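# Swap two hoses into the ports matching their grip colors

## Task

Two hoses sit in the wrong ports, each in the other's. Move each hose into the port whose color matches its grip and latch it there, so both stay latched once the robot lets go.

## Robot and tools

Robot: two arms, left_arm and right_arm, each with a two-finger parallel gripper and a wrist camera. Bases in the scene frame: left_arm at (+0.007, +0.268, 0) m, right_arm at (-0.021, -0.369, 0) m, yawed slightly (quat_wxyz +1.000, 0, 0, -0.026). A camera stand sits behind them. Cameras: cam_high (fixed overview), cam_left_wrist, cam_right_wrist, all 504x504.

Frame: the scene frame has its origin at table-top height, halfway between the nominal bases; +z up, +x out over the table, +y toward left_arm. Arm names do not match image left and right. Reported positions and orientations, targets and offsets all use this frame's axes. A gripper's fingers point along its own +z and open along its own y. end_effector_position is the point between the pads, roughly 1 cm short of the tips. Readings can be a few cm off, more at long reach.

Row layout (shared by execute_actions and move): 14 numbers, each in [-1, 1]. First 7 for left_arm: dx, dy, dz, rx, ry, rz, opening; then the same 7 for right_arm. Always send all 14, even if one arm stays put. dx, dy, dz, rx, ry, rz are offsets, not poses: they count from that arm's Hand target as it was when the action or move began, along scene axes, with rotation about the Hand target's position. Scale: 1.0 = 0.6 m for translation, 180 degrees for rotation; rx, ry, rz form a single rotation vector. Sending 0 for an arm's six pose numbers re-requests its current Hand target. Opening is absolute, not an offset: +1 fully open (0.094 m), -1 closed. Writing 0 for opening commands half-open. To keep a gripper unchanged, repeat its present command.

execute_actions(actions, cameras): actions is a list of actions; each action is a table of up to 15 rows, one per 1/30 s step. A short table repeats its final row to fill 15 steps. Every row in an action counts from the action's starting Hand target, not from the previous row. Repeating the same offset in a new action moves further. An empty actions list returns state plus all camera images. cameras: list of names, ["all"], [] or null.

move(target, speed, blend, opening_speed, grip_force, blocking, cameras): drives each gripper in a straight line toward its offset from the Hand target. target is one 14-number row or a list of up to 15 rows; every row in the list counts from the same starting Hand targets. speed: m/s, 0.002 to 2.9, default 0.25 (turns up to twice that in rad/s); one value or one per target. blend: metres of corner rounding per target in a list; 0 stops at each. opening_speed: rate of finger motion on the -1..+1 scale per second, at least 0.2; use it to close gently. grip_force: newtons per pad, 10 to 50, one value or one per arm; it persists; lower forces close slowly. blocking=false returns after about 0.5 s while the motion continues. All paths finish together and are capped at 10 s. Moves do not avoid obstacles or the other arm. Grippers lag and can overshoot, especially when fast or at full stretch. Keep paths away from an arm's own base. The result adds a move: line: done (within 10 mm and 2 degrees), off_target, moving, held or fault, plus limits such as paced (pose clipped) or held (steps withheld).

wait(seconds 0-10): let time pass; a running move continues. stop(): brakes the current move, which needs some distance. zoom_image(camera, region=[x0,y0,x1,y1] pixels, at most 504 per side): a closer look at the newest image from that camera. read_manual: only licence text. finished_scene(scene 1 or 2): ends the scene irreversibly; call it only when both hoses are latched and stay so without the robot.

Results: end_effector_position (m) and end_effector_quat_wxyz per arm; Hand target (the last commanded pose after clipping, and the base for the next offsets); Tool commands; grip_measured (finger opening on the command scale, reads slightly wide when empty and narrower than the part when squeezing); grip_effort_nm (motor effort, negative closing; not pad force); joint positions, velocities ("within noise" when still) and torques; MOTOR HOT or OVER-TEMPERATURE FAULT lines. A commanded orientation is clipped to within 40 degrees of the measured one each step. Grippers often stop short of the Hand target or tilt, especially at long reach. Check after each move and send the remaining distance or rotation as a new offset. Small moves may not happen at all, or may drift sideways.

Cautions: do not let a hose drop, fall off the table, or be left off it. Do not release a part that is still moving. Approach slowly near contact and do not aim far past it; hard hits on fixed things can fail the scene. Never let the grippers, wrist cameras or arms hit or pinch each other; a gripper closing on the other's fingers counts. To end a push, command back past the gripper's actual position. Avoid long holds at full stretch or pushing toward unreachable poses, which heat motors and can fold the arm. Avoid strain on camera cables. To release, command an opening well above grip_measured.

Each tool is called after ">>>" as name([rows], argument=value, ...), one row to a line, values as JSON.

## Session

>>> execute_actions(actions=[])

Scene clock: 0.00 s.
left_arm: end_effector_position=(+0.3026, +0.1509, +0.3412) grip_measured=+1.000 grip_effort_nm=n/a end_effector_quat_wxyz=(+0.547, +0.003, +0.780, -0.305) | right_arm: end_effector_position=(+0.3136, -0.1834, +0.3281) grip_measured=+1.000 grip_effort_nm=n/a end_effector_quat_wxyz=(+0.511, -0.224, +0.687, +0.465)
Joint positions: left_arm=[-0.227 0.831 0.942 -0.337 0.278 -0.441 0.094] | right_arm=[0.19 1.206 0.892 0.241 -0.915 0.365 0.094]
Joint velocities: within noise
Joint torques (N m): no reading
Heat: left arm: 37 °C; right arm: 42 °C.
Hand target: left_arm +0.3022, +0.1508, +0.3523; +0.559, +0.006, +0.770, -0.307 | right_arm +0.3125, -0.1836, +0.3372; +0.520, -0.230, +0.680, +0.464
Tool commands: left_gripper/opening=+1.0 right_gripper/opening=+1.0
camera_calibration:
cam_left_wrist: T_world_to_cam=[[-0.265284, -0.786543, 0.55765, 0.014914], [-0.866179, -0.05963, -0.496163, 0.450439], [0.423506, -0.61465, -0.665469, 0.29597], [0, 0, 0, 1]] pos_world=[0.268772, 0.220508, 0.412133]
cam_right_wrist: T_world_to_cam=[[0.82376, -0.460273, -0.331009, -0.229377], [-0.534484, -0.435788, -0.724165, 0.33493], [0.189064, 0.773458, -0.604994, 0.384005], [0, 0, 0, 1]] pos_world=[0.295365, -0.25663, 0.398939]

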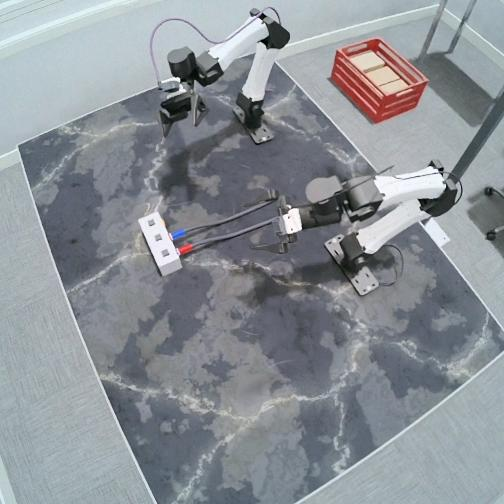

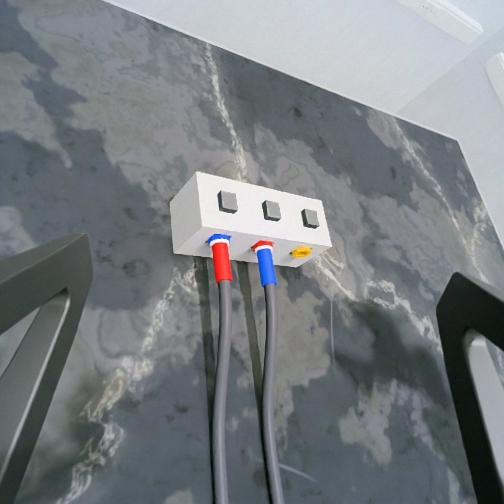

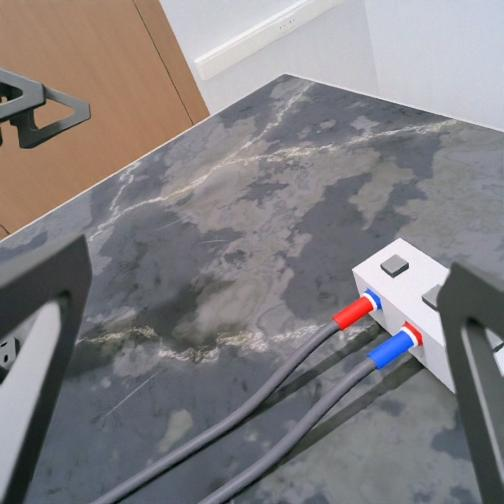

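>>> move(target=[0,0,0,0,0,0,-1, 0.165,0.20,-0.29,-0.227,0.1555,-0.2794,0.1], speed=0.25, cameras=["all"])

Scene clock: 4.60 s.
left_arm: end_effector_position=(+0.3026, +0.1509, +0.3412) grip_measured=-0.989 grip_effort_nm=-0.61 end_effector_quat_wxyz=(+0.547, +0.003, +0.780, -0.305) | right_arm: end_effector_position=(+0.4056, -0.0684, +0.1564) grip_measured=+0.103 grip_effort_nm=-0.16 end_effector_quat_wxyz=(+0.373, +0.016, +0.928, -0.014)
Joint positions: left_arm=[-0.227 0.831 0.942 -0.337 0.278 -0.441 0.001] | right_arm=[0.838 2.051 1.797 -0.748 0.543 0.658 0.052]
Joint torques (N m): left_arm=[-0.21 -1.17 8.69 2.1 0.02 0] | right_arm=[0.44 -9.85 10.11 1.5 0.43 0.18]
Heat: left arm: 38 °C; right arm: 44 °C.
Hand target: left_arm +0.3022, +0.1508, +0.3523; +0.559, +0.006, +0.770, -0.307 | right_arm +0.4115, -0.0635, +0.1631; +0.383, +0.024, +0.923, -0.010
Off the commanded pose: left_arm 0.011 m, 2 deg | right_arm 0.010 m, 2 deg.
move: off_target (left_arm)
camera_calibration:
cam_left_wrist: T_world_to_cam=[[-0.265284, -0.786543, 0.55765, 0.014914], [-0.866179, -0.05963, -0.496163, 0.450439], [0.423506, -0.61465, -0.665469, 0.29597], [0, 0, 0, 1]] pos_world=[0.268772, 0.220508, 0.412133]
cam_right_wrist: T_world_to_cam=[[0.0378014, -0.997522, 0.059331, -0.088125], [-0.993467, -0.0439126, -0.105331, 0.426034], [0.107675, -0.0549617, -0.992666, 0.21075], [0, 0, 0, 1]] pos_world=[0.40389, -0.0576152, 0.259307]

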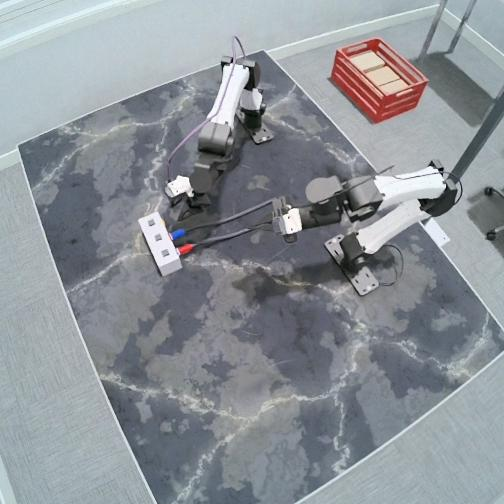

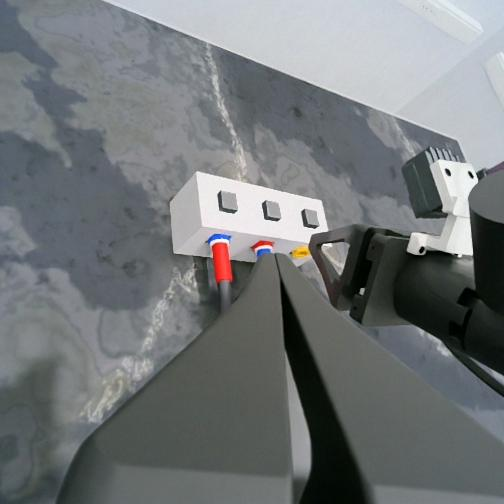

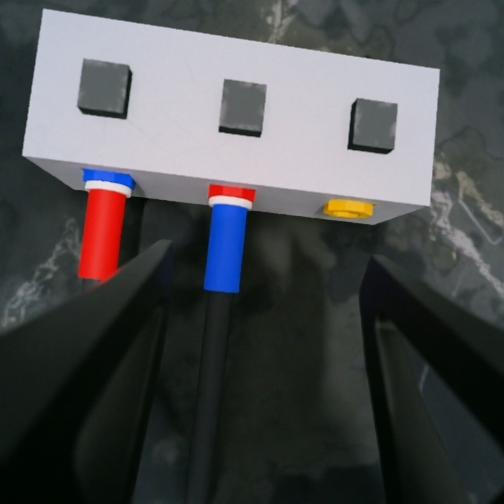

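>>> move(target=[0,0,0,0,0,0,-1, -0.056,0.126,-0.075,0,0,-0.003,-0.3], speed=0.25, cameras=["cam_right_wrist"])

Scene clock: 6.87 s.
left_arm: end_effector_position=(+0.3026, +0.1509, +0.3412) grip_measured=-0.989 grip_effort_nm=-0.61 end_effector_quat_wxyz=(+0.547, +0.003, +0.780, -0.305) | right_arm: end_effector_position=(+0.3711, +0.0090, +0.1113) grip_measured=-0.297 grip_effort_nm=-0.16 end_effector_quat_wxyz=(+0.373, +0.017, +0.928, -0.017)
Joint positions: left_arm=[-0.227 0.831 0.942 -0.337 0.278 -0.441 0.001] | right_arm=[1.008 2.255 1.955 -0.805 0.631 0.838 0.033]
Joint torques (N m): left_arm=[-0.21 -1.16 8.7 2.1 0.02 0] | right_arm=[0.01 -11.45 9.96 1.26 0.5 0.2]
Heat: left arm: 39 °C; right arm: 45 °C.
Hand target: left_arm +0.3022, +0.1508, +0.3523; +0.559, +0.006, +0.770, -0.307 | right_arm +0.3779, +0.0120, +0.1182; +0.383, +0.029, +0.923, -0.012
Off the commanded pose: left_arm 0.011 m, 2 deg | right_arm 0.010 m, 2 deg.
move: off_target (left_arm)
camera_calibration:
cam_right_wrist: T_world_to_cam=[[0.0338331, -0.997425, 0.0632315, -0.00581261], [-0.993682, -0.0403452, -0.104727, 0.390394], [0.107008, -0.0592888, -0.992489, 0.174166], [0, 0, 0, 1]] pos_world=[0.369487, 0.0202789, 0.21411]
Images, in order (width x height): cam_right_wrist 504x504.

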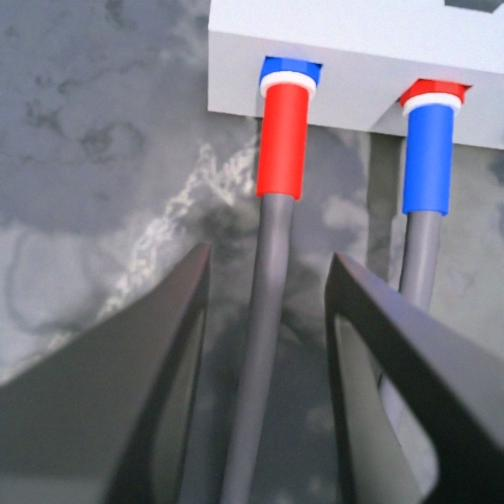

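>>> move(target=[0,0,0,0,0,0,-1, 0.0985,-0.014,-0.090,0,0,-0.003,-0.3], speed=0.12, cameras=["cam_right_wrist","cam_left_wrist"])

Scene clock: 8.43 s.
left_arm: end_effector_position=(+0.3026, +0.1509, +0.3412) grip_measured=-0.989 grip_effort_nm=-0.61 end_effector_quat_wxyz=(+0.547, +0.003, +0.780, -0.305) | right_arm: end_effector_position=(+0.4294, -0.0048, +0.0596) grip_measured=-0.297 grip_effort_nm=-0.16 end_effector_quat_wxyz=(+0.374, +0.031, +0.927, -0.027)
Joint positions: left_arm=[-0.227 0.831 0.942 -0.337 0.278 -0.441 0.001] | right_arm=[0.903 2.408 2.005 -0.659 0.604 0.757 0.033]
Joint torques (N m): left_arm=[-0.21 -1.17 8.72 2.1 0.02 0] | right_arm=[0.13 -12.14 9.95 1.58 0.27 0]
Heat: left arm: 39 °C; right arm: 45 °C.
Hand target: left_arm +0.3022, +0.1508, +0.3523; +0.559, +0.006, +0.770, -0.307 | right_arm +0.4370, +0.0036, +0.0641; +0.383, +0.033, +0.923, -0.014
Off the commanded pose: left_arm 0.011 m, 2 deg | right_arm 0.012 m, 2 deg.
move: off_target (left_arm, right_arm)
camera_calibration:
cam_left_wrist: T_world_to_cam=[[-0.265284, -0.786543, 0.55765, 0.014914], [-0.866179, -0.05963, -0.496163, 0.450439], [0.423506, -0.61465, -0.665469, 0.29597], [0, 0, 0, 1]] pos_world=[0.268772, 0.220508, 0.412133]
cam_right_wrist: T_world_to_cam=[[-0.000139145, -0.997474, 0.0710373, -0.00421847], [-0.994162, -0.00752645, -0.10763, 0.442898], [0.107893, -0.0706376, -0.99165, 0.115308], [0, 0, 0, 1]] pos_world=[0.427871, 0.00727071, 0.162314]
Images, in order (width x height): cam_left_wrist 504x504, cam_right_wrist 504x504.

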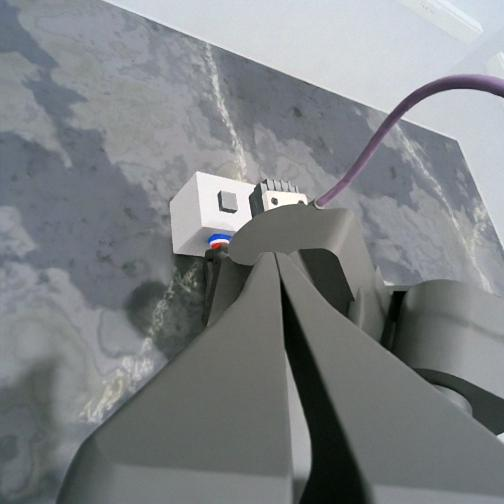

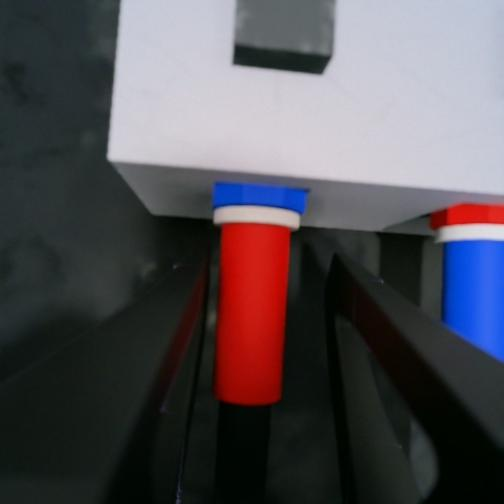

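>>> move(target=[0,0,0,0,0,0,-1, 0,-0.003,0,0,0,0,-0.95], opening_speed=0.8, cameras=["cam_right_wrist"])

Scene clock: 9.63 s.
left_arm: end_effector_position=(+0.3026, +0.1509, +0.3412) grip_measured=-0.989 grip_effort_nm=-0.60 end_effector_quat_wxyz=(+0.547, +0.003, +0.780, -0.305) | right_arm: end_effector_position=(+0.4304, -0.0023, +0.0603) grip_measured=-0.641 grip_effort_nm=-1.05 end_effector_quat_wxyz=(+0.376, +0.031, +0.926, -0.021)
Joint positions: left_arm=[-0.227 0.831 0.942 -0.337 0.278 -0.441 0.001] | right_arm=[0.903 2.408 2.005 -0.647 0.598 0.754 0.017]
Joint torques (N m): left_arm=[-0.21 -1.17 8.69 2.1 0.02 -0.01] | right_arm=[-0.05 -12.6 9.09 1.52 0.31 0]
Heat: left arm: 39 °C; right arm: 46 °C.
Hand target: left_arm +0.3022, +0.1508, +0.3523; +0.559, +0.006, +0.770, -0.307 | right_arm +0.4370, +0.0018, +0.0641; +0.383, +0.033, +0.923, -0.014
Off the commanded pose: left_arm 0.011 m, 2 deg | right_arm 0.009 m, 1 deg.
move: off_target (left_arm)
camera_calibration:
cam_right_wrist: T_world_to_cam=[[0.00462325, -0.998158, 0.0604971, -0.00318318], [-0.993725, -0.0113467, -0.111271, 0.44395], [0.111752, -0.0596031, -0.991947, 0.114538], [0, 0, 0, 1]] pos_world=[0.428379, 0.00868688, 0.163207]
Images, in order (width x height): cam_right_wrist 504x504.

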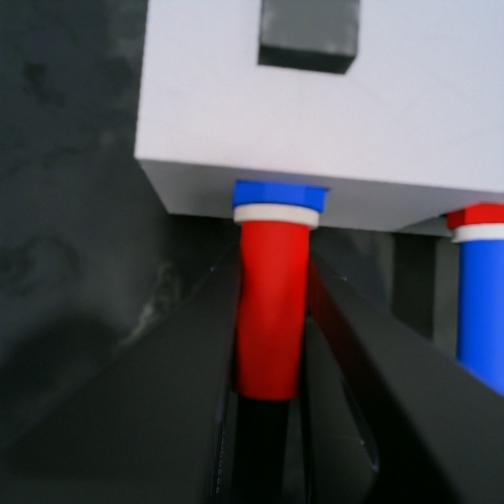

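>>> move(target=[0.28,-0.051,-0.17,0.2439,0.0031,-0.3171,-1, -0.05,0.0035,0,0,0,0,-0.95], speed=0.25, cameras=["all"])

Scene clock: 13.90 s.
left_arm: end_effector_position=(+0.4768, +0.1223, +0.2516) grip_measured=-0.989 grip_effort_nm=-0.61 end_effector_quat_wxyz=(+0.318, +0.557, +0.732, -0.228) | right_arm: end_effector_position=(+0.4272, +0.0005, +0.0579) grip_measured=-0.641 grip_effort_nm=-1.04 end_effector_quat_wxyz=(+0.397, +0.039, +0.917, -0.019)
Joint positions: left_arm=[-0.06 2.266 2.546 -1.501 0.74 1.105 0.001] | right_arm=[0.921 2.394 1.941 -0.568 0.64 0.768 0.017]
Joint torques (N m): left_arm=[-0.88 -9.2 8.91 0.25 0.29 0.11] | right_arm=[2.56 -16.96 4.25 0.88 0.12 0.38]
Heat: left arm: 40 °C; right arm: 48 °C.
Hand target: left_arm +0.4702, +0.1202, +0.2502; +0.303, +0.563, +0.733, -0.233 | right_arm +0.4069, +0.0040, +0.0640; +0.383, +0.033, +0.923, -0.014
Off the commanded pose: left_arm 0.007 m, 2 deg | right_arm 0.021 m, 2 deg.
move: off_target (right_arm)
camera_calibration:
cam_left_wrist: T_world_to_cam=[[-0.928838, -0.368534, 0.0379818, 0.484586], [-0.369833, 0.916227, -0.154115, 0.113072], [0.0219967, -0.157195, -0.987323, 0.361468], [0, 0, 0, 1]] pos_world=[0.483968, 0.131808, 0.355906]
cam_right_wrist: T_world_to_cam=[[-0.011654, -0.998589, 0.0518156, 0.00726502], [-0.987348, 0.00329675, -0.158533, 0.440553], [0.158138, -0.0530076, -0.985993, 0.0924267], [0, 0, 0, 1]] pos_world=[0.420447, 0.0107017, 0.160598]

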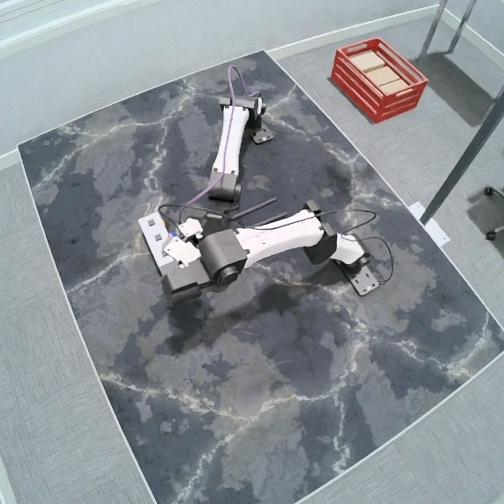

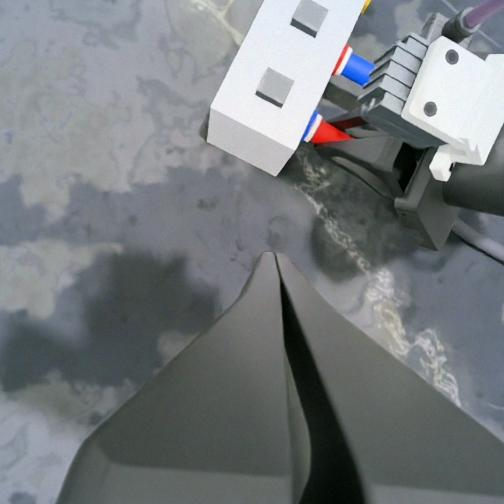

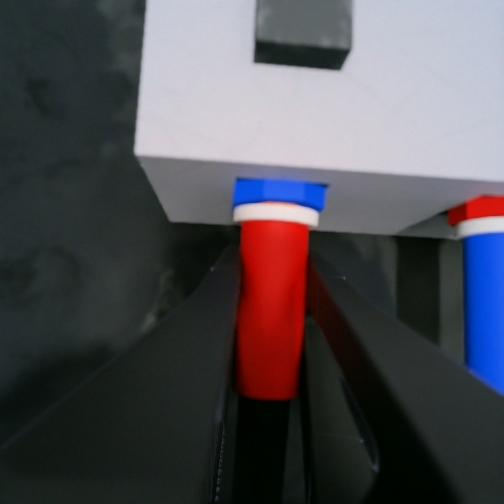

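>>> move(target=[0.041,-0.154,-0.154,0,0,0,-1, 0,0,0,0,0,0,-0.95], speed=0.2, cameras=["cam_high","cam_left_wrist"])

Scene clock: 15.97 s.
left_arm: end_effector_position=(+0.4940, +0.0267, +0.1598) grip_measured=-0.989 grip_effort_nm=-0.61 end_effector_quat_wxyz=(+0.304, +0.567, +0.729, -0.235) | right_arm: end_effector_position=(+0.4272, +0.0005, +0.0579) grip_measured=-0.641 grip_effort_nm=-1.05 end_effector_quat_wxyz=(+0.397, +0.039, +0.917, -0.019)
Joint positions: left_arm=[-0.261 2.265 2.154 -1.001 0.667 0.901 0.001] | right_arm=[0.921 2.394 1.941 -0.568 0.64 0.768 0.017]
Joint torques (N m): left_arm=[-0.16 -11.51 5.57 1.09 0.25 -0.16] | right_arm=[2.63 -16.96 4.23 0.88 0.15 0.38]
Heat: left arm: 40 °C; right arm: 50 °C.
Hand target: left_arm +0.4947, +0.0277, +0.1577; +0.303, +0.563, +0.733, -0.233 | right_arm +0.4069, +0.0040, +0.0640; +0.383, +0.033, +0.923, -0.014
Off the commanded pose: left_arm 0.002 m, 1 deg | right_arm 0.022 m, 2 deg.
move: off_target (right_arm)
camera_calibration:
cam_left_wrist: T_world_to_cam=[[-0.938174, -0.341651, 0.0557231, 0.469907], [-0.346131, 0.928112, -0.137121, 0.178132], [-0.00486982, -0.147931, -0.988986, 0.268788], [0, 0, 0, 1]] pos_world=[0.50382, 0.0349798, 0.264069]
Images, in order (width x height): cam_high 504x504, cam_left_wrist 504x504.

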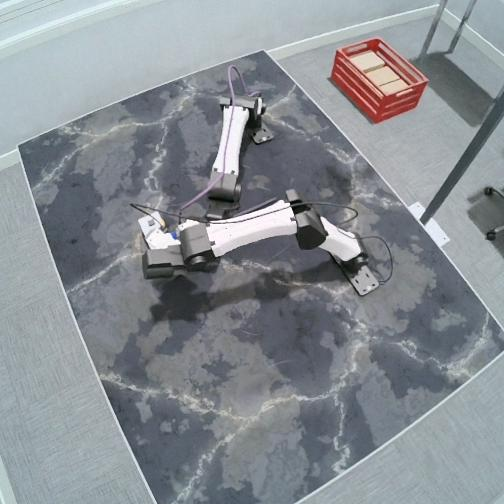

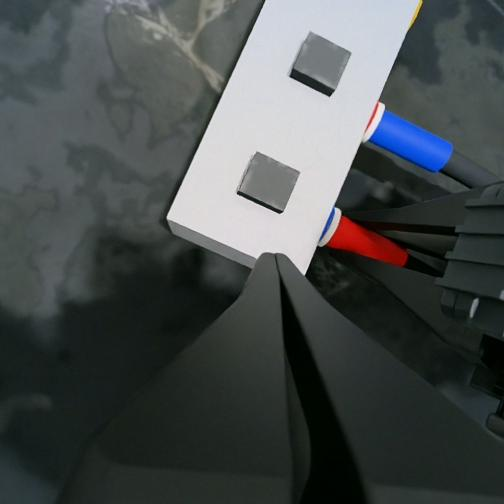

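>>> move(target=[0.0135,-0.0535,-0.04,0,0,0,-1, 0,0,0,0,0,0,-0.95], speed=0.12, cameras=["cam_left_wrist"])

Scene clock: 17.20 s.
left_arm: end_effector_position=(+0.5002, -0.0045, +0.1386) grip_measured=-0.989 grip_effort_nm=-0.61 end_effector_quat_wxyz=(+0.305, +0.567, +0.728, -0.235) | right_arm: end_effector_position=(+0.4272, +0.0005, +0.0579) grip_measured=-0.641 grip_effort_nm=-1.05 end_effector_quat_wxyz=(+0.397, +0.039, +0.917, -0.019)
Joint positions: left_arm=[-0.32 2.319 2.154 -0.907 0.639 0.835 0.001] | right_arm=[0.921 2.394 1.941 -0.568 0.64 0.768 0.017]
Joint torques (N m): left_arm=[-0.21 -10.89 6.63 1.14 0.24 -0.15] | right_arm=[2.52 -16.95 4.29 0.88 0.15 0.38]
Heat: left arm: 40 °C; right arm: 51 °C.
Hand target: left_arm +0.5028, -0.0043, +0.1338; +0.303, +0.563, +0.733, -0.233 | right_arm +0.4069, +0.0040, +0.0640; +0.383, +0.033, +0.923, -0.014
Off the commanded pose: left_arm 0.005 m, 1 deg | right_arm 0.022 m, 2 deg.
move: off_target (right_arm)
camera_calibration:
cam_left_wrist: T_world_to_cam=[[-0.938109, -0.341984, 0.0547648, 0.466355], [-0.34632, 0.927973, -0.137578, 0.206502], [-0.00377086, -0.148029, -0.988976, 0.242675], [0, 0, 0, 1]] pos_world=[0.509922, 0.00378018, 0.24287]
Images, in order (width x height): cam_left_wrist 504x504.

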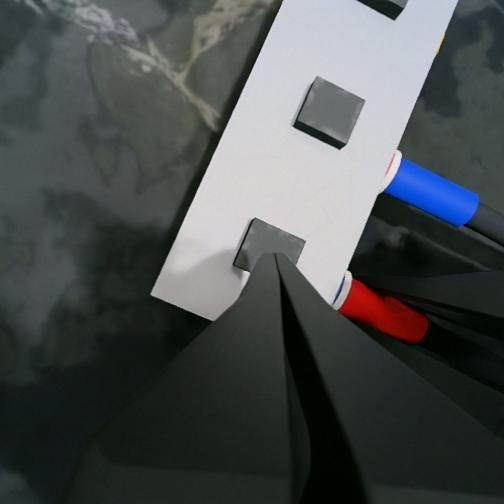

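>>> move(target=[0.002,-0.012,-0.08,0,0,0,-1, 0,0,0,0,0,0,-0.95], speed=0.12, cameras=["cam_left_wrist","cam_right_wrist"])

Scene clock: 18.30 s.
left_arm: end_effector_position=(+0.5075, -0.0048, +0.1016) grip_measured=-0.989 grip_effort_nm=-0.60 end_effector_quat_wxyz=(+0.314, +0.562, +0.730, -0.230) | right_arm: end_effector_position=(+0.4273, +0.0006, +0.0581) grip_measured=-0.641 grip_effort_nm=-1.04 end_effector_quat_wxyz=(+0.398, +0.040, +0.916, -0.018)
Joint positions: left_arm=[-0.318 2.327 2.014 -0.732 0.632 0.82 0.001] | right_arm=[0.921 2.394 1.941 -0.567 0.642 0.77 0.017]
Joint torques (N m): left_arm=[-1.62 -10.06 4.88 1.33 0.23 -0.15] | right_arm=[2.55 -16.98 4.23 0.87 0.11 0.35]
Heat: left arm: 40 °C; right arm: 52 °C.
Hand target: left_arm +0.5041, -0.0115, +0.0858; +0.303, +0.563, +0.733, -0.233 | right_arm +0.4069, +0.0039, +0.0641; +0.383, +0.033, +0.923, -0.014
Off the commanded pose: left_arm 0.018 m, 1 deg | right_arm 0.022 m, 2 deg.
move: off_target (left_arm, right_arm)
camera_calibration:
cam_left_wrist: T_world_to_cam=[[-0.933374, -0.356481, 0.0416546, 0.474032], [-0.358619, 0.921681, -0.147977, 0.211454], [0.0143589, -0.153056, -0.988113, 0.19669], [0, 0, 0, 1]] pos_world=[0.515456, 0.00419507, 0.205897]
cam_right_wrist: T_world_to_cam=[[-0.0134769, -0.998627, 0.0506189, 0.00821596], [-0.987081, 0.0052039, -0.160138, 0.440711], [0.159655, -0.0521231, -0.985796, 0.091944], [0, 0, 0, 1]] pos_world=[0.420449, 0.0107037, 0.160797]
Images, in order (width x height): cam_left_wrist 504x504, cam_right_wrist 504x504.

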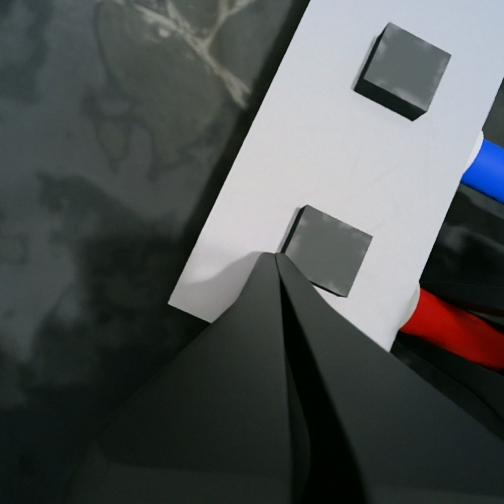

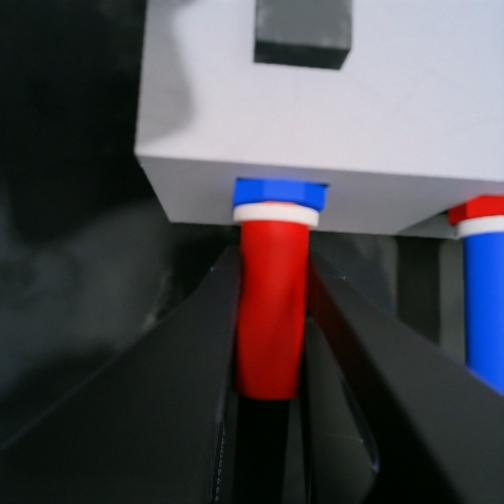

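>>> move([
  [0.0,0,0.05,0,0,0,-1, 0,0,0,0,0,0,-0.95],
  [-0.025,-0.004,0.05,0,0,0,-1, 0,0,0,0,0,0,-0.95],
], speed=0.12, cameras=["cam_left_wrist"])

Scene clock: 19.80 s.
left_arm: end_effector_position=(+0.5043, -0.0051, +0.1015) grip_measured=-0.989 grip_effort_nm=-0.60 end_effector_quat_wxyz=(+0.306, +0.555, +0.739, -0.228) | right_arm: end_effector_position=(+0.4272, +0.0005, +0.0578) grip_measured=-0.641 grip_effort_nm=-1.05 end_effector_quat_wxyz=(+0.399, +0.041, +0.916, -0.018)
Joint positions: left_arm=[-0.324 2.318 2.006 -0.742 0.616 0.796 0.001] | right_arm=[0.922 2.394 1.939 -0.565 0.644 0.772 0.017]
Joint torques (N m): left_arm=[-2.4 -15.6 4.78 0.85 0.32 -0.06] | right_arm=[2.44 -17.09 4.31 0.85 0.11 0.33]
Heat: left arm: 40 °C; right arm: 53 °C.
Hand target: left_arm +0.4891, -0.0140, +0.1158; +0.303, +0.563, +0.733, -0.233 | right_arm +0.4069, +0.0039, +0.0640; +0.383, +0.033, +0.923, -0.014
Off the commanded pose: left_arm 0.023 m, 1 deg | right_arm 0.022 m, 2 deg.
move: off_target (left_arm, right_arm)
camera_calibration:
cam_left_wrist: T_world_to_cam=[[-0.925796, -0.374026, 0.05482, 0.4656], [-0.37802, 0.916485, -0.130982, 0.218534], [-0.00125111, -0.141985, -0.989868, 0.204842], [0, 0, 0, 1]] pos_world=[0.513917, 0.00294848, 0.205867]
Images, in order (width x height): cam_left_wrist 504x504.

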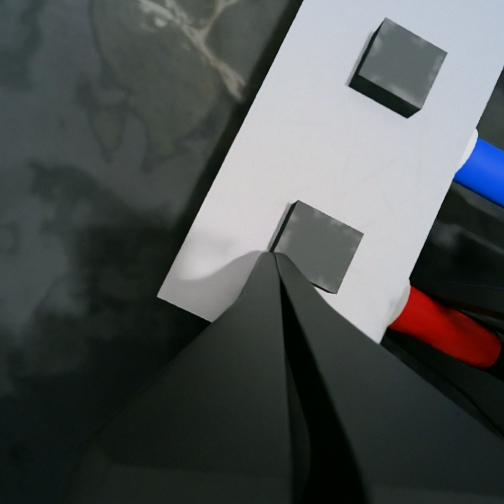

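>>> move(target=[0.01,0,0.06,0,0,0,-1, 0,0,0,0,0,0,-0.95], speed=0.15, cameras=["cam_left_wrist"])

Scene clock: 21.17 s.
left_arm: end_effector_position=(+0.4956, -0.0089, +0.1324) grip_measured=-0.989 grip_effort_nm=-0.60 end_effector_quat_wxyz=(+0.289, +0.558, +0.743, -0.231) | right_arm: end_effector_position=(+0.4272, +0.0007, +0.0579) grip_measured=-0.641 grip_effort_nm=-1.05 end_effector_quat_wxyz=(+0.399, +0.041, +0.916, -0.018)
Joint positions: left_arm=[-0.338 2.318 2.145 -0.912 0.608 0.796 0.001] | right_arm=[0.922 2.394 1.939 -0.565 0.644 0.772 0.017]
Joint torques (N m): left_arm=[-0.75 -12.88 10.35 0.85 0.43 -0.02] | right_arm=[2.4 -17.01 4.34 0.84 0.1 0.32]
Heat: left arm: 40 °C; right arm: 54 °C.
Hand target: left_arm +0.4950, -0.0140, +0.1518; +0.303, +0.563, +0.733, -0.233 | right_arm +0.4069, +0.0040, +0.0640; +0.383, +0.033, +0.923, -0.014
Off the commanded pose: left_arm 0.020 m, 2 deg | right_arm 0.021 m, 2 deg.
move: off_target (left_arm, right_arm)
camera_calibration:
cam_left_wrist: T_world_to_cam=[[-0.927512, -0.366255, 0.0746922, 0.452711], [-0.372546, 0.922087, -0.104717, 0.216726], [-0.0305197, -0.124952, -0.991693, 0.249716], [0, 0, 0, 1]] pos_world=[0.508256, -0.00282999, 0.236523]
Images, in order (width x height): cam_left_wrist 504x504.

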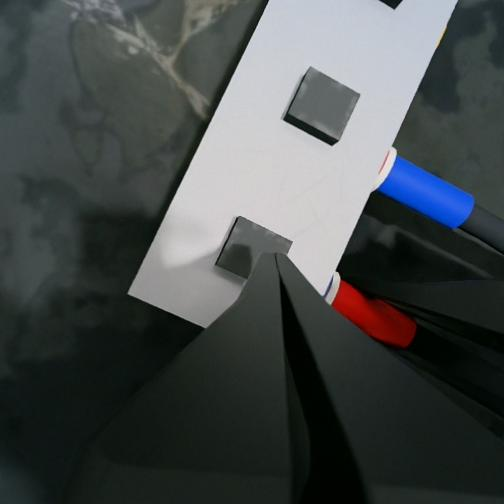

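>>> move(target=[0.004,0.0,-0.125,0,0,0,-1, 0,0,0,0,0,0,-0.95], speed=0.1, cameras=["cam_left_wrist","cam_right_wrist"])

Scene clock: 22.67 s.
left_arm: end_effector_position=(+0.4968, -0.0188, +0.1274) grip_measured=-0.989 grip_effort_nm=-0.61 end_effector_quat_wxyz=(+0.343, +0.560, +0.704, -0.272) | right_arm: end_effector_position=(+0.4271, +0.0009, +0.0578) grip_measured=-0.641 grip_effort_nm=-1.05 end_effector_quat_wxyz=(+0.399, +0.043, +0.916, -0.017)
Joint positions: left_arm=[-0.323 2.275 1.962 -0.671 0.734 0.79 0.001] | right_arm=[0.922 2.394 1.939 -0.565 0.643 0.778 0.017]
Joint torques (N m): left_arm=[-1.73 -7.68 2.37 1.23 -0.81 0.21] | right_arm=[2.43 -16.94 4.33 0.85 0.11 0.29]
Heat: left arm: 40 °C; right arm: 55 °C.
Hand target: left_arm +0.4974, -0.0139, +0.0767; +0.303, +0.563, +0.733, -0.233 | right_arm +0.4069, +0.0040, +0.0640; +0.383, +0.033, +0.923, -0.014
Off the commanded pose: left_arm 0.051 m, 7 deg | right_arm 0.021 m, 2 deg.
move: off_target (left_arm, right_arm)
camera_calibration:
cam_left_wrist: T_world_to_cam=[[-0.947186, -0.313416, 0.0678962, 0.462221], [-0.320267, 0.913693, -0.250189, 0.218178], [0.0163769, -0.258721, -0.965813, 0.214459], [0, 0, 0, 1]] pos_world=[0.504172, 0.00100488, 0.23033]
cam_right_wrist: T_world_to_cam=[[-0.0183171, -0.998824, 0.0448966, 0.0108848], [-0.986802, 0.0108342, -0.16157, 0.440339], [0.160893, -0.0472635, -0.98584, 0.0912286], [0, 0, 0, 1]] pos_world=[0.420048, 0.0104131, 0.160593]
Images, in order (width x height): cam_left_wrist 504x504, cam_right_wrist 504x504.

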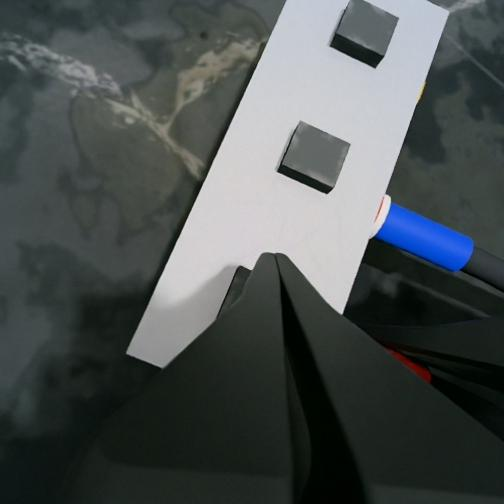

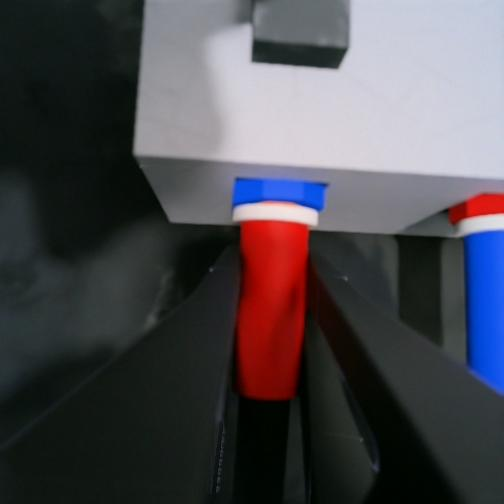

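>>> move(target=[0.0,0.0,0.125,0,0,0,-1, 0,0,0,0,0,0,-0.95], speed=0.2, cameras=["cam_left_wrist","cam_high"])

>>> zoom_image(camera="cam_high", region=[100, 160, 280, 320])

Scene clock: 24.13 s.
left_arm: end_effector_position=(+0.4954, -0.0111, +0.1470) grip_measured=-0.989 grip_effort_nm=-0.60 end_effector_quat_wxyz=(+0.300, +0.557, +0.737, -0.238) | right_arm: end_effector_position=(+0.4272, +0.0007, +0.0579) grip_measured=-0.641 grip_effort_nm=-1.05 end_effector_quat_wxyz=(+0.399, +0.043, +0.916, -0.018)
Joint positions: left_arm=[-0.336 2.307 2.167 -0.923 0.629 0.79 0.001] | right_arm=[0.922 2.394 1.939 -0.565 0.644 0.775 0.017]
Joint torques (N m): left_arm=[-0.73 -10.61 10.5 0.9 0.23 0.06] | right_arm=[2.43 -16.99 4.36 0.85 0.1 0.31]
Heat: left arm: 40 °C; right arm: 56 °C.
Hand target: left_arm +0.4974, -0.0140, +0.1518; +0.303, +0.563, +0.733, -0.233 | right_arm +0.4069, +0.0040, +0.0641; +0.383, +0.033, +0.923, -0.014
Off the commanded pose: left_arm 0.006 m, 1 deg | right_arm 0.021 m, 2 deg.
move: off_target (right_arm)
camera_calibration:
cam_left_wrist: T_world_to_cam=[[-0.929888, -0.360432, 0.0734673, 0.45213], [-0.367305, 0.920619, -0.132467, 0.221673], [-0.0198902, -0.150164, -0.988461, 0.257867], [0, 0, 0, 1]] pos_world=[0.506981, -0.0023921, 0.251039]
Images, in order (width x height): cam_high 504x504, cam_left_wrist 504x504.

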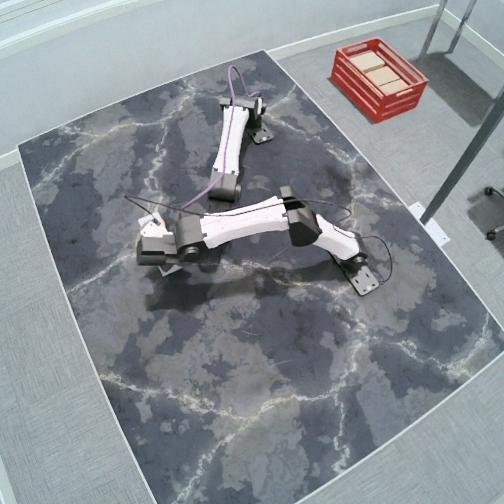

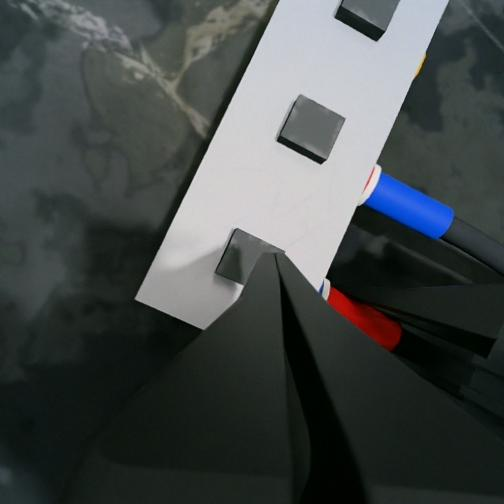

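Scaled by 2.800 from the camera's 504x504 image, which has a finer 720x720 frame.

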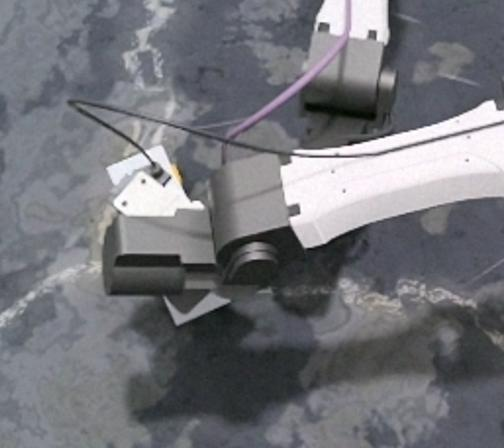

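>>> move(target=[0.0,0.03,0.04,0,0,-0.03,-1, 0.045,0,0,0,0,0,-0.5], speed=0.15)

>>> move(target=[0.0,0.0,0.0,0.0,0.0,-0.042,-1, 0.0,0,-0.008,-0.0051,-0.0832,0,-0.5], speed=0.15, cameras=["cam_left_wrist","cam_right_wrist"])

Scene clock: 45.53 s.
left_arm: end_effector_position=(+0.4979, +0.0063, +0.1724) grip_measured=-0.989 grip_effort_nm=-0.60 end_effector_quat_wxyz=(+0.290, +0.592, +0.713, -0.240) | right_arm: end_effector_position=(+0.4290, -0.0014, +0.0623) grip_measured=-0.503 grip_effort_nm=0.12 end_effector_quat_wxyz=(+0.380, +0.033, +0.924, -0.019)
Joint positions: left_arm=[-0.296 2.422 2.492 -1.217 0.666 0.941 0.001] | right_arm=[0.908 2.401 1.995 -0.638 0.606 0.761 0.023]
Joint torques (N m): left_arm=[-0.13 -10.54 9.87 0.68 0.53 0.13] | right_arm=[0.13 -12.05 9.68 1.38 0.27 0.01]
Heat: left arm: 42 °C; right arm: 68 °C.
Hand target: left_arm +0.4974, +0.0040, +0.1759; +0.292, +0.597, +0.705, -0.247 | right_arm +0.4339, +0.0041, +0.0641; +0.383, +0.033, +0.923, -0.014
Off the commanded pose: left_arm 0.004 m, 1 deg | right_arm 0.007 m, 1 deg.
move: done

Scene clock: 47.13 s.
left_arm: end_effector_position=(+0.4975, +0.0030, +0.1732) grip_measured=-0.989 grip_effort_nm=-0.61 end_effector_quat_wxyz=(+0.292, +0.631, +0.673, -0.252) | right_arm: end_effector_position=(+0.4311, -0.0005, +0.0425) grip_measured=-0.502 grip_effort_nm=0.10 end_effector_quat_wxyz=(+0.486, +0.023, +0.873, -0.041)
Joint positions: left_arm=[-0.289 2.601 2.834 -1.433 0.718 1.079 0.001] | right_arm=[0.952 2.39 1.724 -0.193 0.806 0.638 0.023]
Joint torques (N m): left_arm=[0.4 -10.99 9.18 0.58 0.56 0.13] | right_arm=[0.18 -15.95 5.01 2.18 0.24 0.04]
Heat: left arm: 42 °C; right arm: 70 °C.
Hand target: left_arm +0.4974, +0.0041, +0.1758; +0.275, +0.642, +0.664, -0.266 | right_arm +0.4339, +0.0040, +0.0592; +0.500, +0.031, +0.865, -0.017
Off the commanded pose: left_arm 0.003 m, 3 deg | right_arm 0.018 m, 3 deg.
elbow stopped short (left arm): the move would have taken joint 3 (elbow) straighter than the controller allows.
move: off_target (left_arm, right_arm)
camera_calibration:
cam_left_wrist: T_world_to_cam=[[-0.984226, -0.174565, 0.0287505, 0.491464], [-0.176891, 0.973771, -0.143108, 0.119859], [-0.00301478, -0.145937, -0.989289, 0.277665], [0, 0, 0, 1]] pos_world=[0.505751, 0.00959821, 0.277714]
cam_right_wrist: T_world_to_cam=[[-0.0150075, -0.993675, 0.111284, 0.00596701], [-0.937592, -0.0246853, -0.34686, 0.428572], [0.347414, -0.109545, -0.931291, -0.00733601], [0, 0, 0, 1]] pos_world=[0.404464, 0.0157051, 0.141159]
Images, in order (width x height): cam_left_wrist 504x504, cam_right_wrist 504x504.

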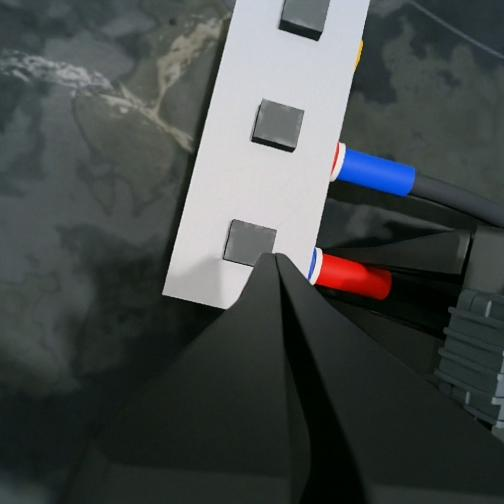

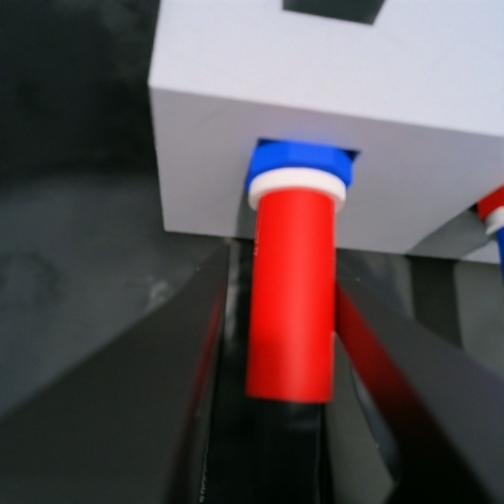

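>>> move(target=[0.011,-0.017,-0.081,-0.0387,-0.0034,0,-1, 0.0,0,0.0,0,0,0,-0.95], speed=0.15, cameras=["cam_left_wrist","cam_right_wrist"])

Scene clock: 49.13 s.
left_arm: end_effector_position=(+0.5063, -0.0014, +0.0953) grip_measured=-0.989 grip_effort_nm=-0.60 end_effector_quat_wxyz=(+0.293, +0.621, +0.658, -0.309) | right_arm: end_effector_position=(+0.4309, -0.0028, +0.0431) grip_measured=-0.671 grip_effort_nm=-1.04 end_effector_quat_wxyz=(+0.487, +0.023, +0.872, -0.046)
Joint positions: left_arm=[-0.265 2.573 2.417 -1.104 0.837 1.109 0.001] | right_arm=[0.952 2.388 1.722 -0.197 0.815 0.638 0.015]
Joint torques (N m): left_arm=[-0.92 -18.21 5.37 0.79 0.52 -0.14] | right_arm=[0.27 -15.87 5.15 2.21 0.14 0.04]
Heat: left arm: 43 °C; right arm: 70 °C.
Hand target: left_arm +0.5040, -0.0062, +0.1272; +0.317, +0.626, +0.646, -0.303 | right_arm +0.4339, +0.0039, +0.0592; +0.500, +0.031, +0.865, -0.017
Off the commanded pose: left_arm 0.032 m, 3 deg | right_arm 0.018 m, 4 deg.
move: off_target (left_arm, right_arm)
camera_calibration:
cam_left_wrist: T_world_to_cam=[[-0.985394, -0.131704, 0.10795, 0.494657], [-0.152896, 0.96337, -0.220319, 0.109785], [-0.0749795, -0.233606, -0.969436, 0.234424], [0, 0, 0, 1]] pos_world=[0.521794, 0.0141469, 0.198048]
cam_right_wrist: T_world_to_cam=[[-0.0216102, -0.992574, 0.119704, 0.00616644], [-0.936664, -0.0217628, -0.349551, 0.428179], [0.349561, -0.119676, -0.929239, -0.00792772], [0, 0, 0, 1]] pos_world=[0.403964, 0.0144903, 0.141566]
Images, in order (width x height): cam_left_wrist 504x504, cam_right_wrist 504x504.

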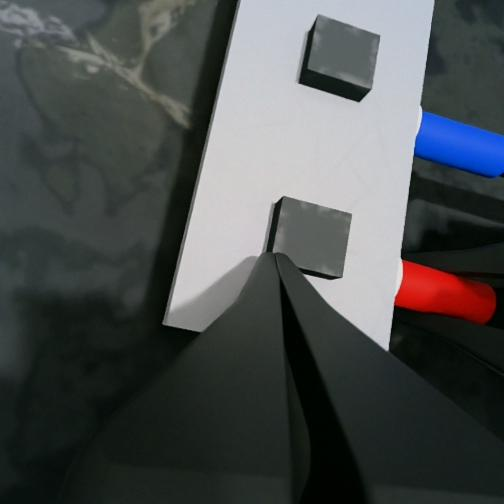

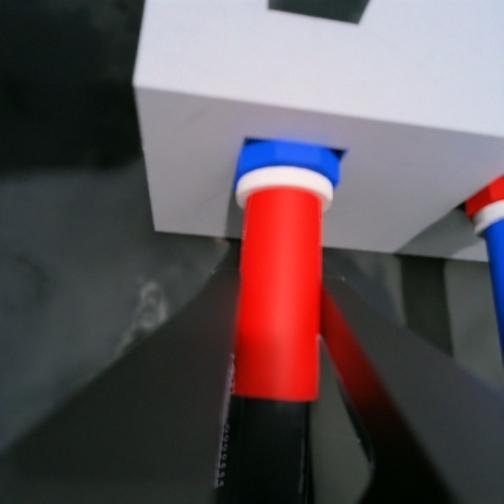

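>>> move(target=[-0.005,0.01,0.06,-0.0885,-0.0077,0,-1, 0.0,0,0.0,0,0,0,-0.95], speed=0.15, cameras=["cam_left_wrist"])

Scene clock: 51.37 s.
left_arm: end_effector_position=(+0.5036, -0.0018, +0.1296) grip_measured=-0.989 grip_effort_nm=-0.61 end_effector_quat_wxyz=(+0.384, +0.576, +0.610, -0.385) | right_arm: end_effector_position=(+0.4309, -0.0028, +0.0431) grip_measured=-0.671 grip_effort_nm=-1.05 end_effector_quat_wxyz=(+0.487, +0.023, +0.872, -0.046)
Joint positions: left_arm=[-0.222 2.417 2.085 -0.738 1.086 0.985 0.001] | right_arm=[0.952 2.388 1.722 -0.197 0.815 0.638 0.015]
Joint torques (N m): left_arm=[0.23 -17.69 5.57 1.05 0.68 -0.13] | right_arm=[0.24 -15.84 5.22 2.21 0.15 0.04]
Heat: left arm: 45 °C; right arm: 71 °C.
Hand target: left_arm +0.5010, -0.0003, +0.1633; +0.408, +0.579, +0.593, -0.382 | right_arm +0.4339, +0.0039, +0.0592; +0.500, +0.031, +0.865, -0.017
Off the commanded pose: left_arm 0.034 m, 3 deg | right_arm 0.018 m, 4 deg.
move: off_target (left_arm, right_arm)
camera_calibration:
cam_left_wrist: T_world_to_cam=[[-0.986794, -0.111319, 0.117664, 0.487711], [-0.154232, 0.867694, -0.472567, 0.150563], [-0.0494907, -0.484474, -0.873405, 0.241632], [0, 0, 0, 1]] pos_world=[0.516451, 0.0407135, 0.224807]
Images, in order (width x height): cam_left_wrist 504x504.

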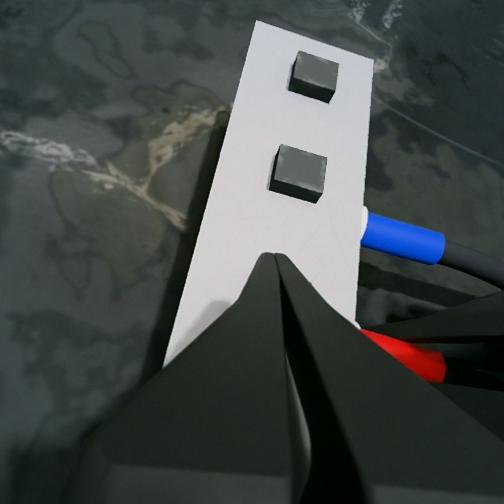

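>>> move(target=[-0.015,-0.008,-0.089,0,0,0,-1, 0.0,0,0.0,0,0,0,-0.95], speed=0.12, cameras=["cam_left_wrist"])

Scene clock: 52.90 s.
left_arm: end_effector_position=(+0.4935, +0.0011, +0.0964) grip_measured=-0.989 grip_effort_nm=-0.60 end_effector_quat_wxyz=(+0.397, +0.571, +0.602, -0.393) | right_arm: end_effector_position=(+0.4309, -0.0028, +0.0431) grip_measured=-0.671 grip_effort_nm=-1.05 end_effector_quat_wxyz=(+0.487, +0.023, +0.872, -0.046)
Joint positions: left_arm=[-0.216 2.385 1.866 -0.511 1.116 0.96 0.001] | right_arm=[0.952 2.388 1.722 -0.197 0.815 0.638 0.015]
Joint torques (N m): left_arm=[-1.52 -14.99 4.97 1.24 0.3 -0.13] | right_arm=[0.16 -15.82 5.19 2.21 0.15 0.04]
Heat: left arm: 45 °C; right arm: 71 °C.
Hand target: left_arm +0.4920, -0.0049, +0.1099; +0.408, +0.579, +0.593, -0.381 | right_arm +0.4339, +0.0039, +0.0592; +0.500, +0.031, +0.865, -0.017
Off the commanded pose: left_arm 0.015 m, 2 deg | right_arm 0.018 m, 4 deg.
move: off_target (left_arm, right_arm)
camera_calibration:
cam_left_wrist: T_world_to_cam=[[-0.987843, -0.108194, 0.111626, 0.483079], [-0.150096, 0.850732, -0.503712, 0.131698], [-0.0404648, -0.514343, -0.856629, 0.207496], [0, 0, 0, 1]] pos_world=[0.50537, 0.0469505, 0.190161]
Images, in order (width x height): cam_left_wrist 504x504.

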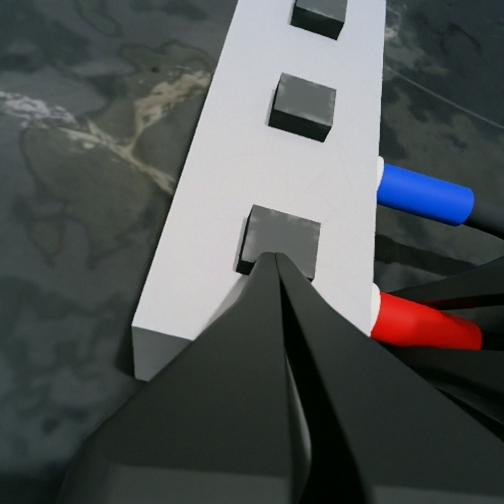

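>>> move([
  [0,0,0.07,0,0,0,-1, 0.0,0,0.0,0,0,0,-0.95],
  [0.002,-0.02,0.07,0,0,0,-1, 0.0,0,0.0,0,0,0,-0.95],
], speed=0.15, cameras=["cam_left_wrist"])

Scene clock: 54.73 s.
left_arm: end_effector_position=(+0.4835, -0.0138, +0.1131) grip_measured=-0.989 grip_effort_nm=-0.61 end_effector_quat_wxyz=(+0.374, +0.567, +0.614, -0.402) | right_arm: end_effector_position=(+0.4309, -0.0028, +0.0431) grip_measured=-0.671 grip_effort_nm=-1.05 end_effector_quat_wxyz=(+0.487, +0.023, +0.872, -0.046)
Joint positions: left_arm=[-0.251 2.359 1.905 -0.59 1.093 0.915 0.001] | right_arm=[0.952 2.388 1.722 -0.197 0.815 0.638 0.015]
Joint torques (N m): left_arm=[-0.38 -15.94 10.73 1.12 0.38 -0.15] | right_arm=[0.18 -15.87 5.22 2.22 0.15 0.03]
Heat: left arm: 46 °C; right arm: 71 °C.
Hand target: left_arm +0.4932, -0.0170, +0.1518; +0.408, +0.579, +0.593, -0.382 | right_arm +0.4339, +0.0039, +0.0592; +0.500, +0.031, +0.865, -0.017
Off the commanded pose: left_arm 0.040 m, 5 deg | right_arm 0.018 m, 4 deg.
move: off_target (left_arm, right_arm)
camera_calibration:
cam_left_wrist: T_world_to_cam=[[-0.981604, -0.105555, 0.159095, 0.461458], [-0.170016, 0.862413, -0.4768, 0.158089], [-0.086877, -0.495077, -0.864494, 0.237362], [0, 0, 0, 1]] pos_world=[0.500468, 0.0298834, 0.207159]
Images, in order (width x height): cam_left_wrist 504x504.

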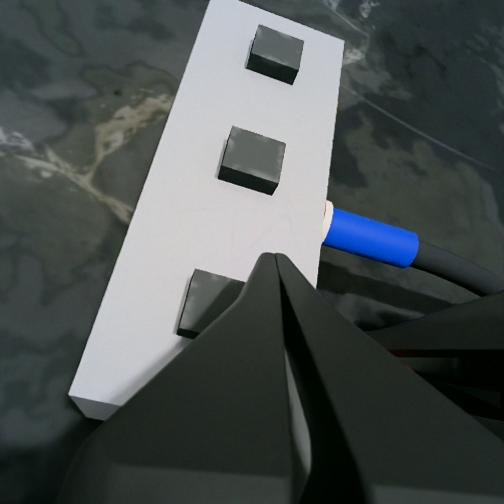

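>>> move(target=[0.0163,0.016,-0.02,0,0,0,-1, 0.0,0,0.0,0,0,0,-0.95], speed=0.15, cameras=["cam_left_wrist"])

Scene clock: 55.87 s.
left_arm: end_effector_position=(+0.4986, -0.0078, +0.1333) grip_measured=-0.989 grip_effort_nm=-0.60 end_effector_quat_wxyz=(+0.401, +0.574, +0.602, -0.384) | right_arm: end_effector_position=(+0.4309, -0.0028, +0.0431) grip_measured=-0.671 grip_effort_nm=-1.05 end_effector_quat_wxyz=(+0.487, +0.023, +0.872, -0.046)
Joint positions: left_arm=[-0.234 2.359 1.968 -0.595 1.092 0.928 0.001] | right_arm=[0.952 2.388 1.722 -0.197 0.815 0.638 0.015]
Joint torques (N m): left_arm=[0.17 -10.95 10.35 0.88 0.51 0.16] | right_arm=[0.17 -15.83 5.15 2.23 0.15 0.03]
Heat: left arm: 46 °C; right arm: 71 °C.
Hand target: left_arm +0.5030, -0.0073, +0.1397; +0.408, +0.579, +0.594, -0.382 | right_arm +0.4339, +0.0039, +0.0592; +0.500, +0.031, +0.865, -0.017
Off the commanded pose: left_arm 0.008 m, 1 deg | right_arm 0.018 m, 4 deg.
move: off_target (right_arm)
camera_calibration:
cam_left_wrist: T_world_to_cam=[[-0.98879, -0.116345, 0.0935805, 0.485862], [-0.147702, 0.853915, -0.499012, 0.156755], [-0.021852, -0.507241, -0.861527, 0.226137], [0, 0, 0, 1]] pos_world=[0.50851, 0.0373778, 0.227579]
Images, in order (width x height): cam_left_wrist 504x504.

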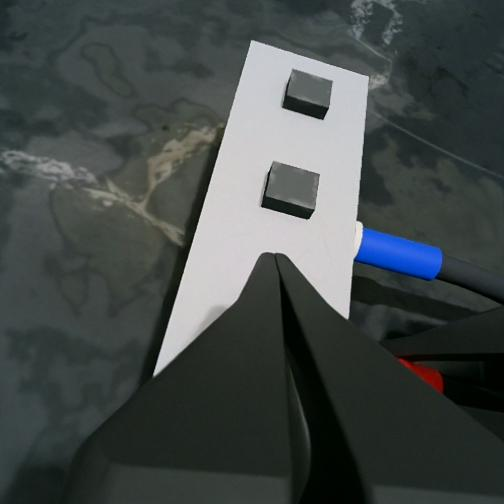

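>>> move(target=[-0.006,-0.006,-0.09,0,0,0,-1, -0.06,0.003,0.0,0,0,0,-0.95], speed=0.12, cameras=["cam_left_wrist","cam_right_wrist"])

Scene clock: 57.13 s.
left_arm: end_effector_position=(+0.5006, -0.0101, +0.1054) grip_measured=-0.989 grip_effort_nm=-0.60 end_effector_quat_wxyz=(+0.421, +0.581, +0.581, -0.384) | right_arm: end_effector_position=(+0.4275, +0.0000, +0.0427) grip_measured=-0.671 grip_effort_nm=-1.05 end_effector_quat_wxyz=(+0.502, +0.036, +0.864, -0.015)
Joint positions: left_arm=[-0.233 2.387 1.873 -0.421 1.12 0.931 0.001] | right_arm=[0.957 2.361 1.637 -0.07 0.803 0.645 0.015]
Joint torques (N m): left_arm=[-0.72 -10.04 4.93 1.16 0.15 -0.02] | right_arm=[4.85 -18.33 3.3 0.93 0.68 0.54]
Heat: left arm: 46 °C; right arm: 72 °C.
Hand target: left_arm +0.4994, -0.0110, +0.0860; +0.408, +0.579, +0.593, -0.382 | right_arm +0.3980, +0.0057, +0.0593; +0.500, +0.032, +0.865, -0.017
Off the commanded pose: left_arm 0.020 m, 2 deg | right_arm 0.034 m, 1 deg.
move: off_target (left_arm, right_arm)
camera_calibration:
cam_left_wrist: T_world_to_cam=[[-0.993924, -0.0974762, 0.0511247, 0.497457], [-0.109688, 0.838492, -0.53376, 0.129619], [0.00916135, -0.536125, -0.844089, 0.183324], [0, 0, 0, 1]] pos_world=[0.506973, 0.0380907, 0.198495]
cam_right_wrist: T_world_to_cam=[[-0.0149443, -0.998427, 0.0540334, 0.00879071], [-0.923584, -0.00692141, -0.383333, 0.420822], [0.383104, -0.0556331, -0.922028, -0.021482], [0, 0, 0, 1]] pos_world=[0.397026, 0.0104945, 0.141033]
Images, in order (width x height): cam_left_wrist 504x504, cam_right_wrist 504x504.

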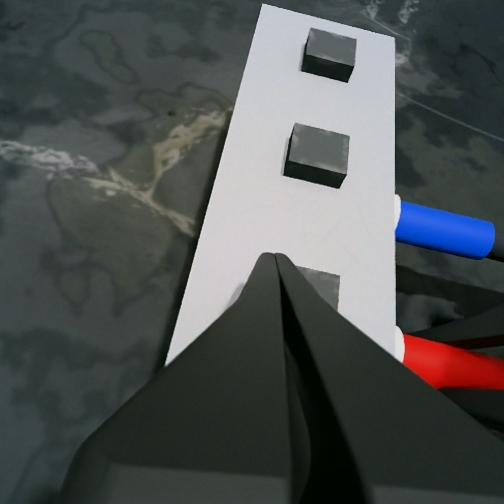

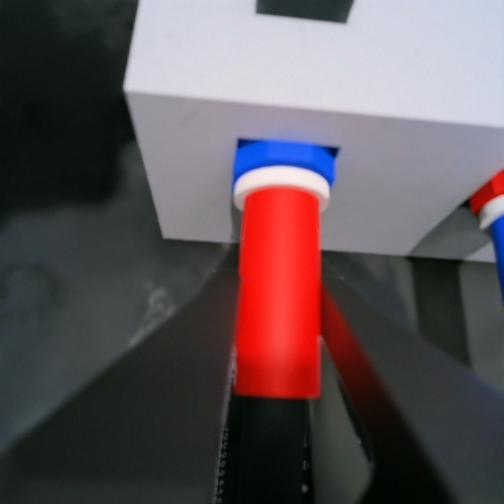

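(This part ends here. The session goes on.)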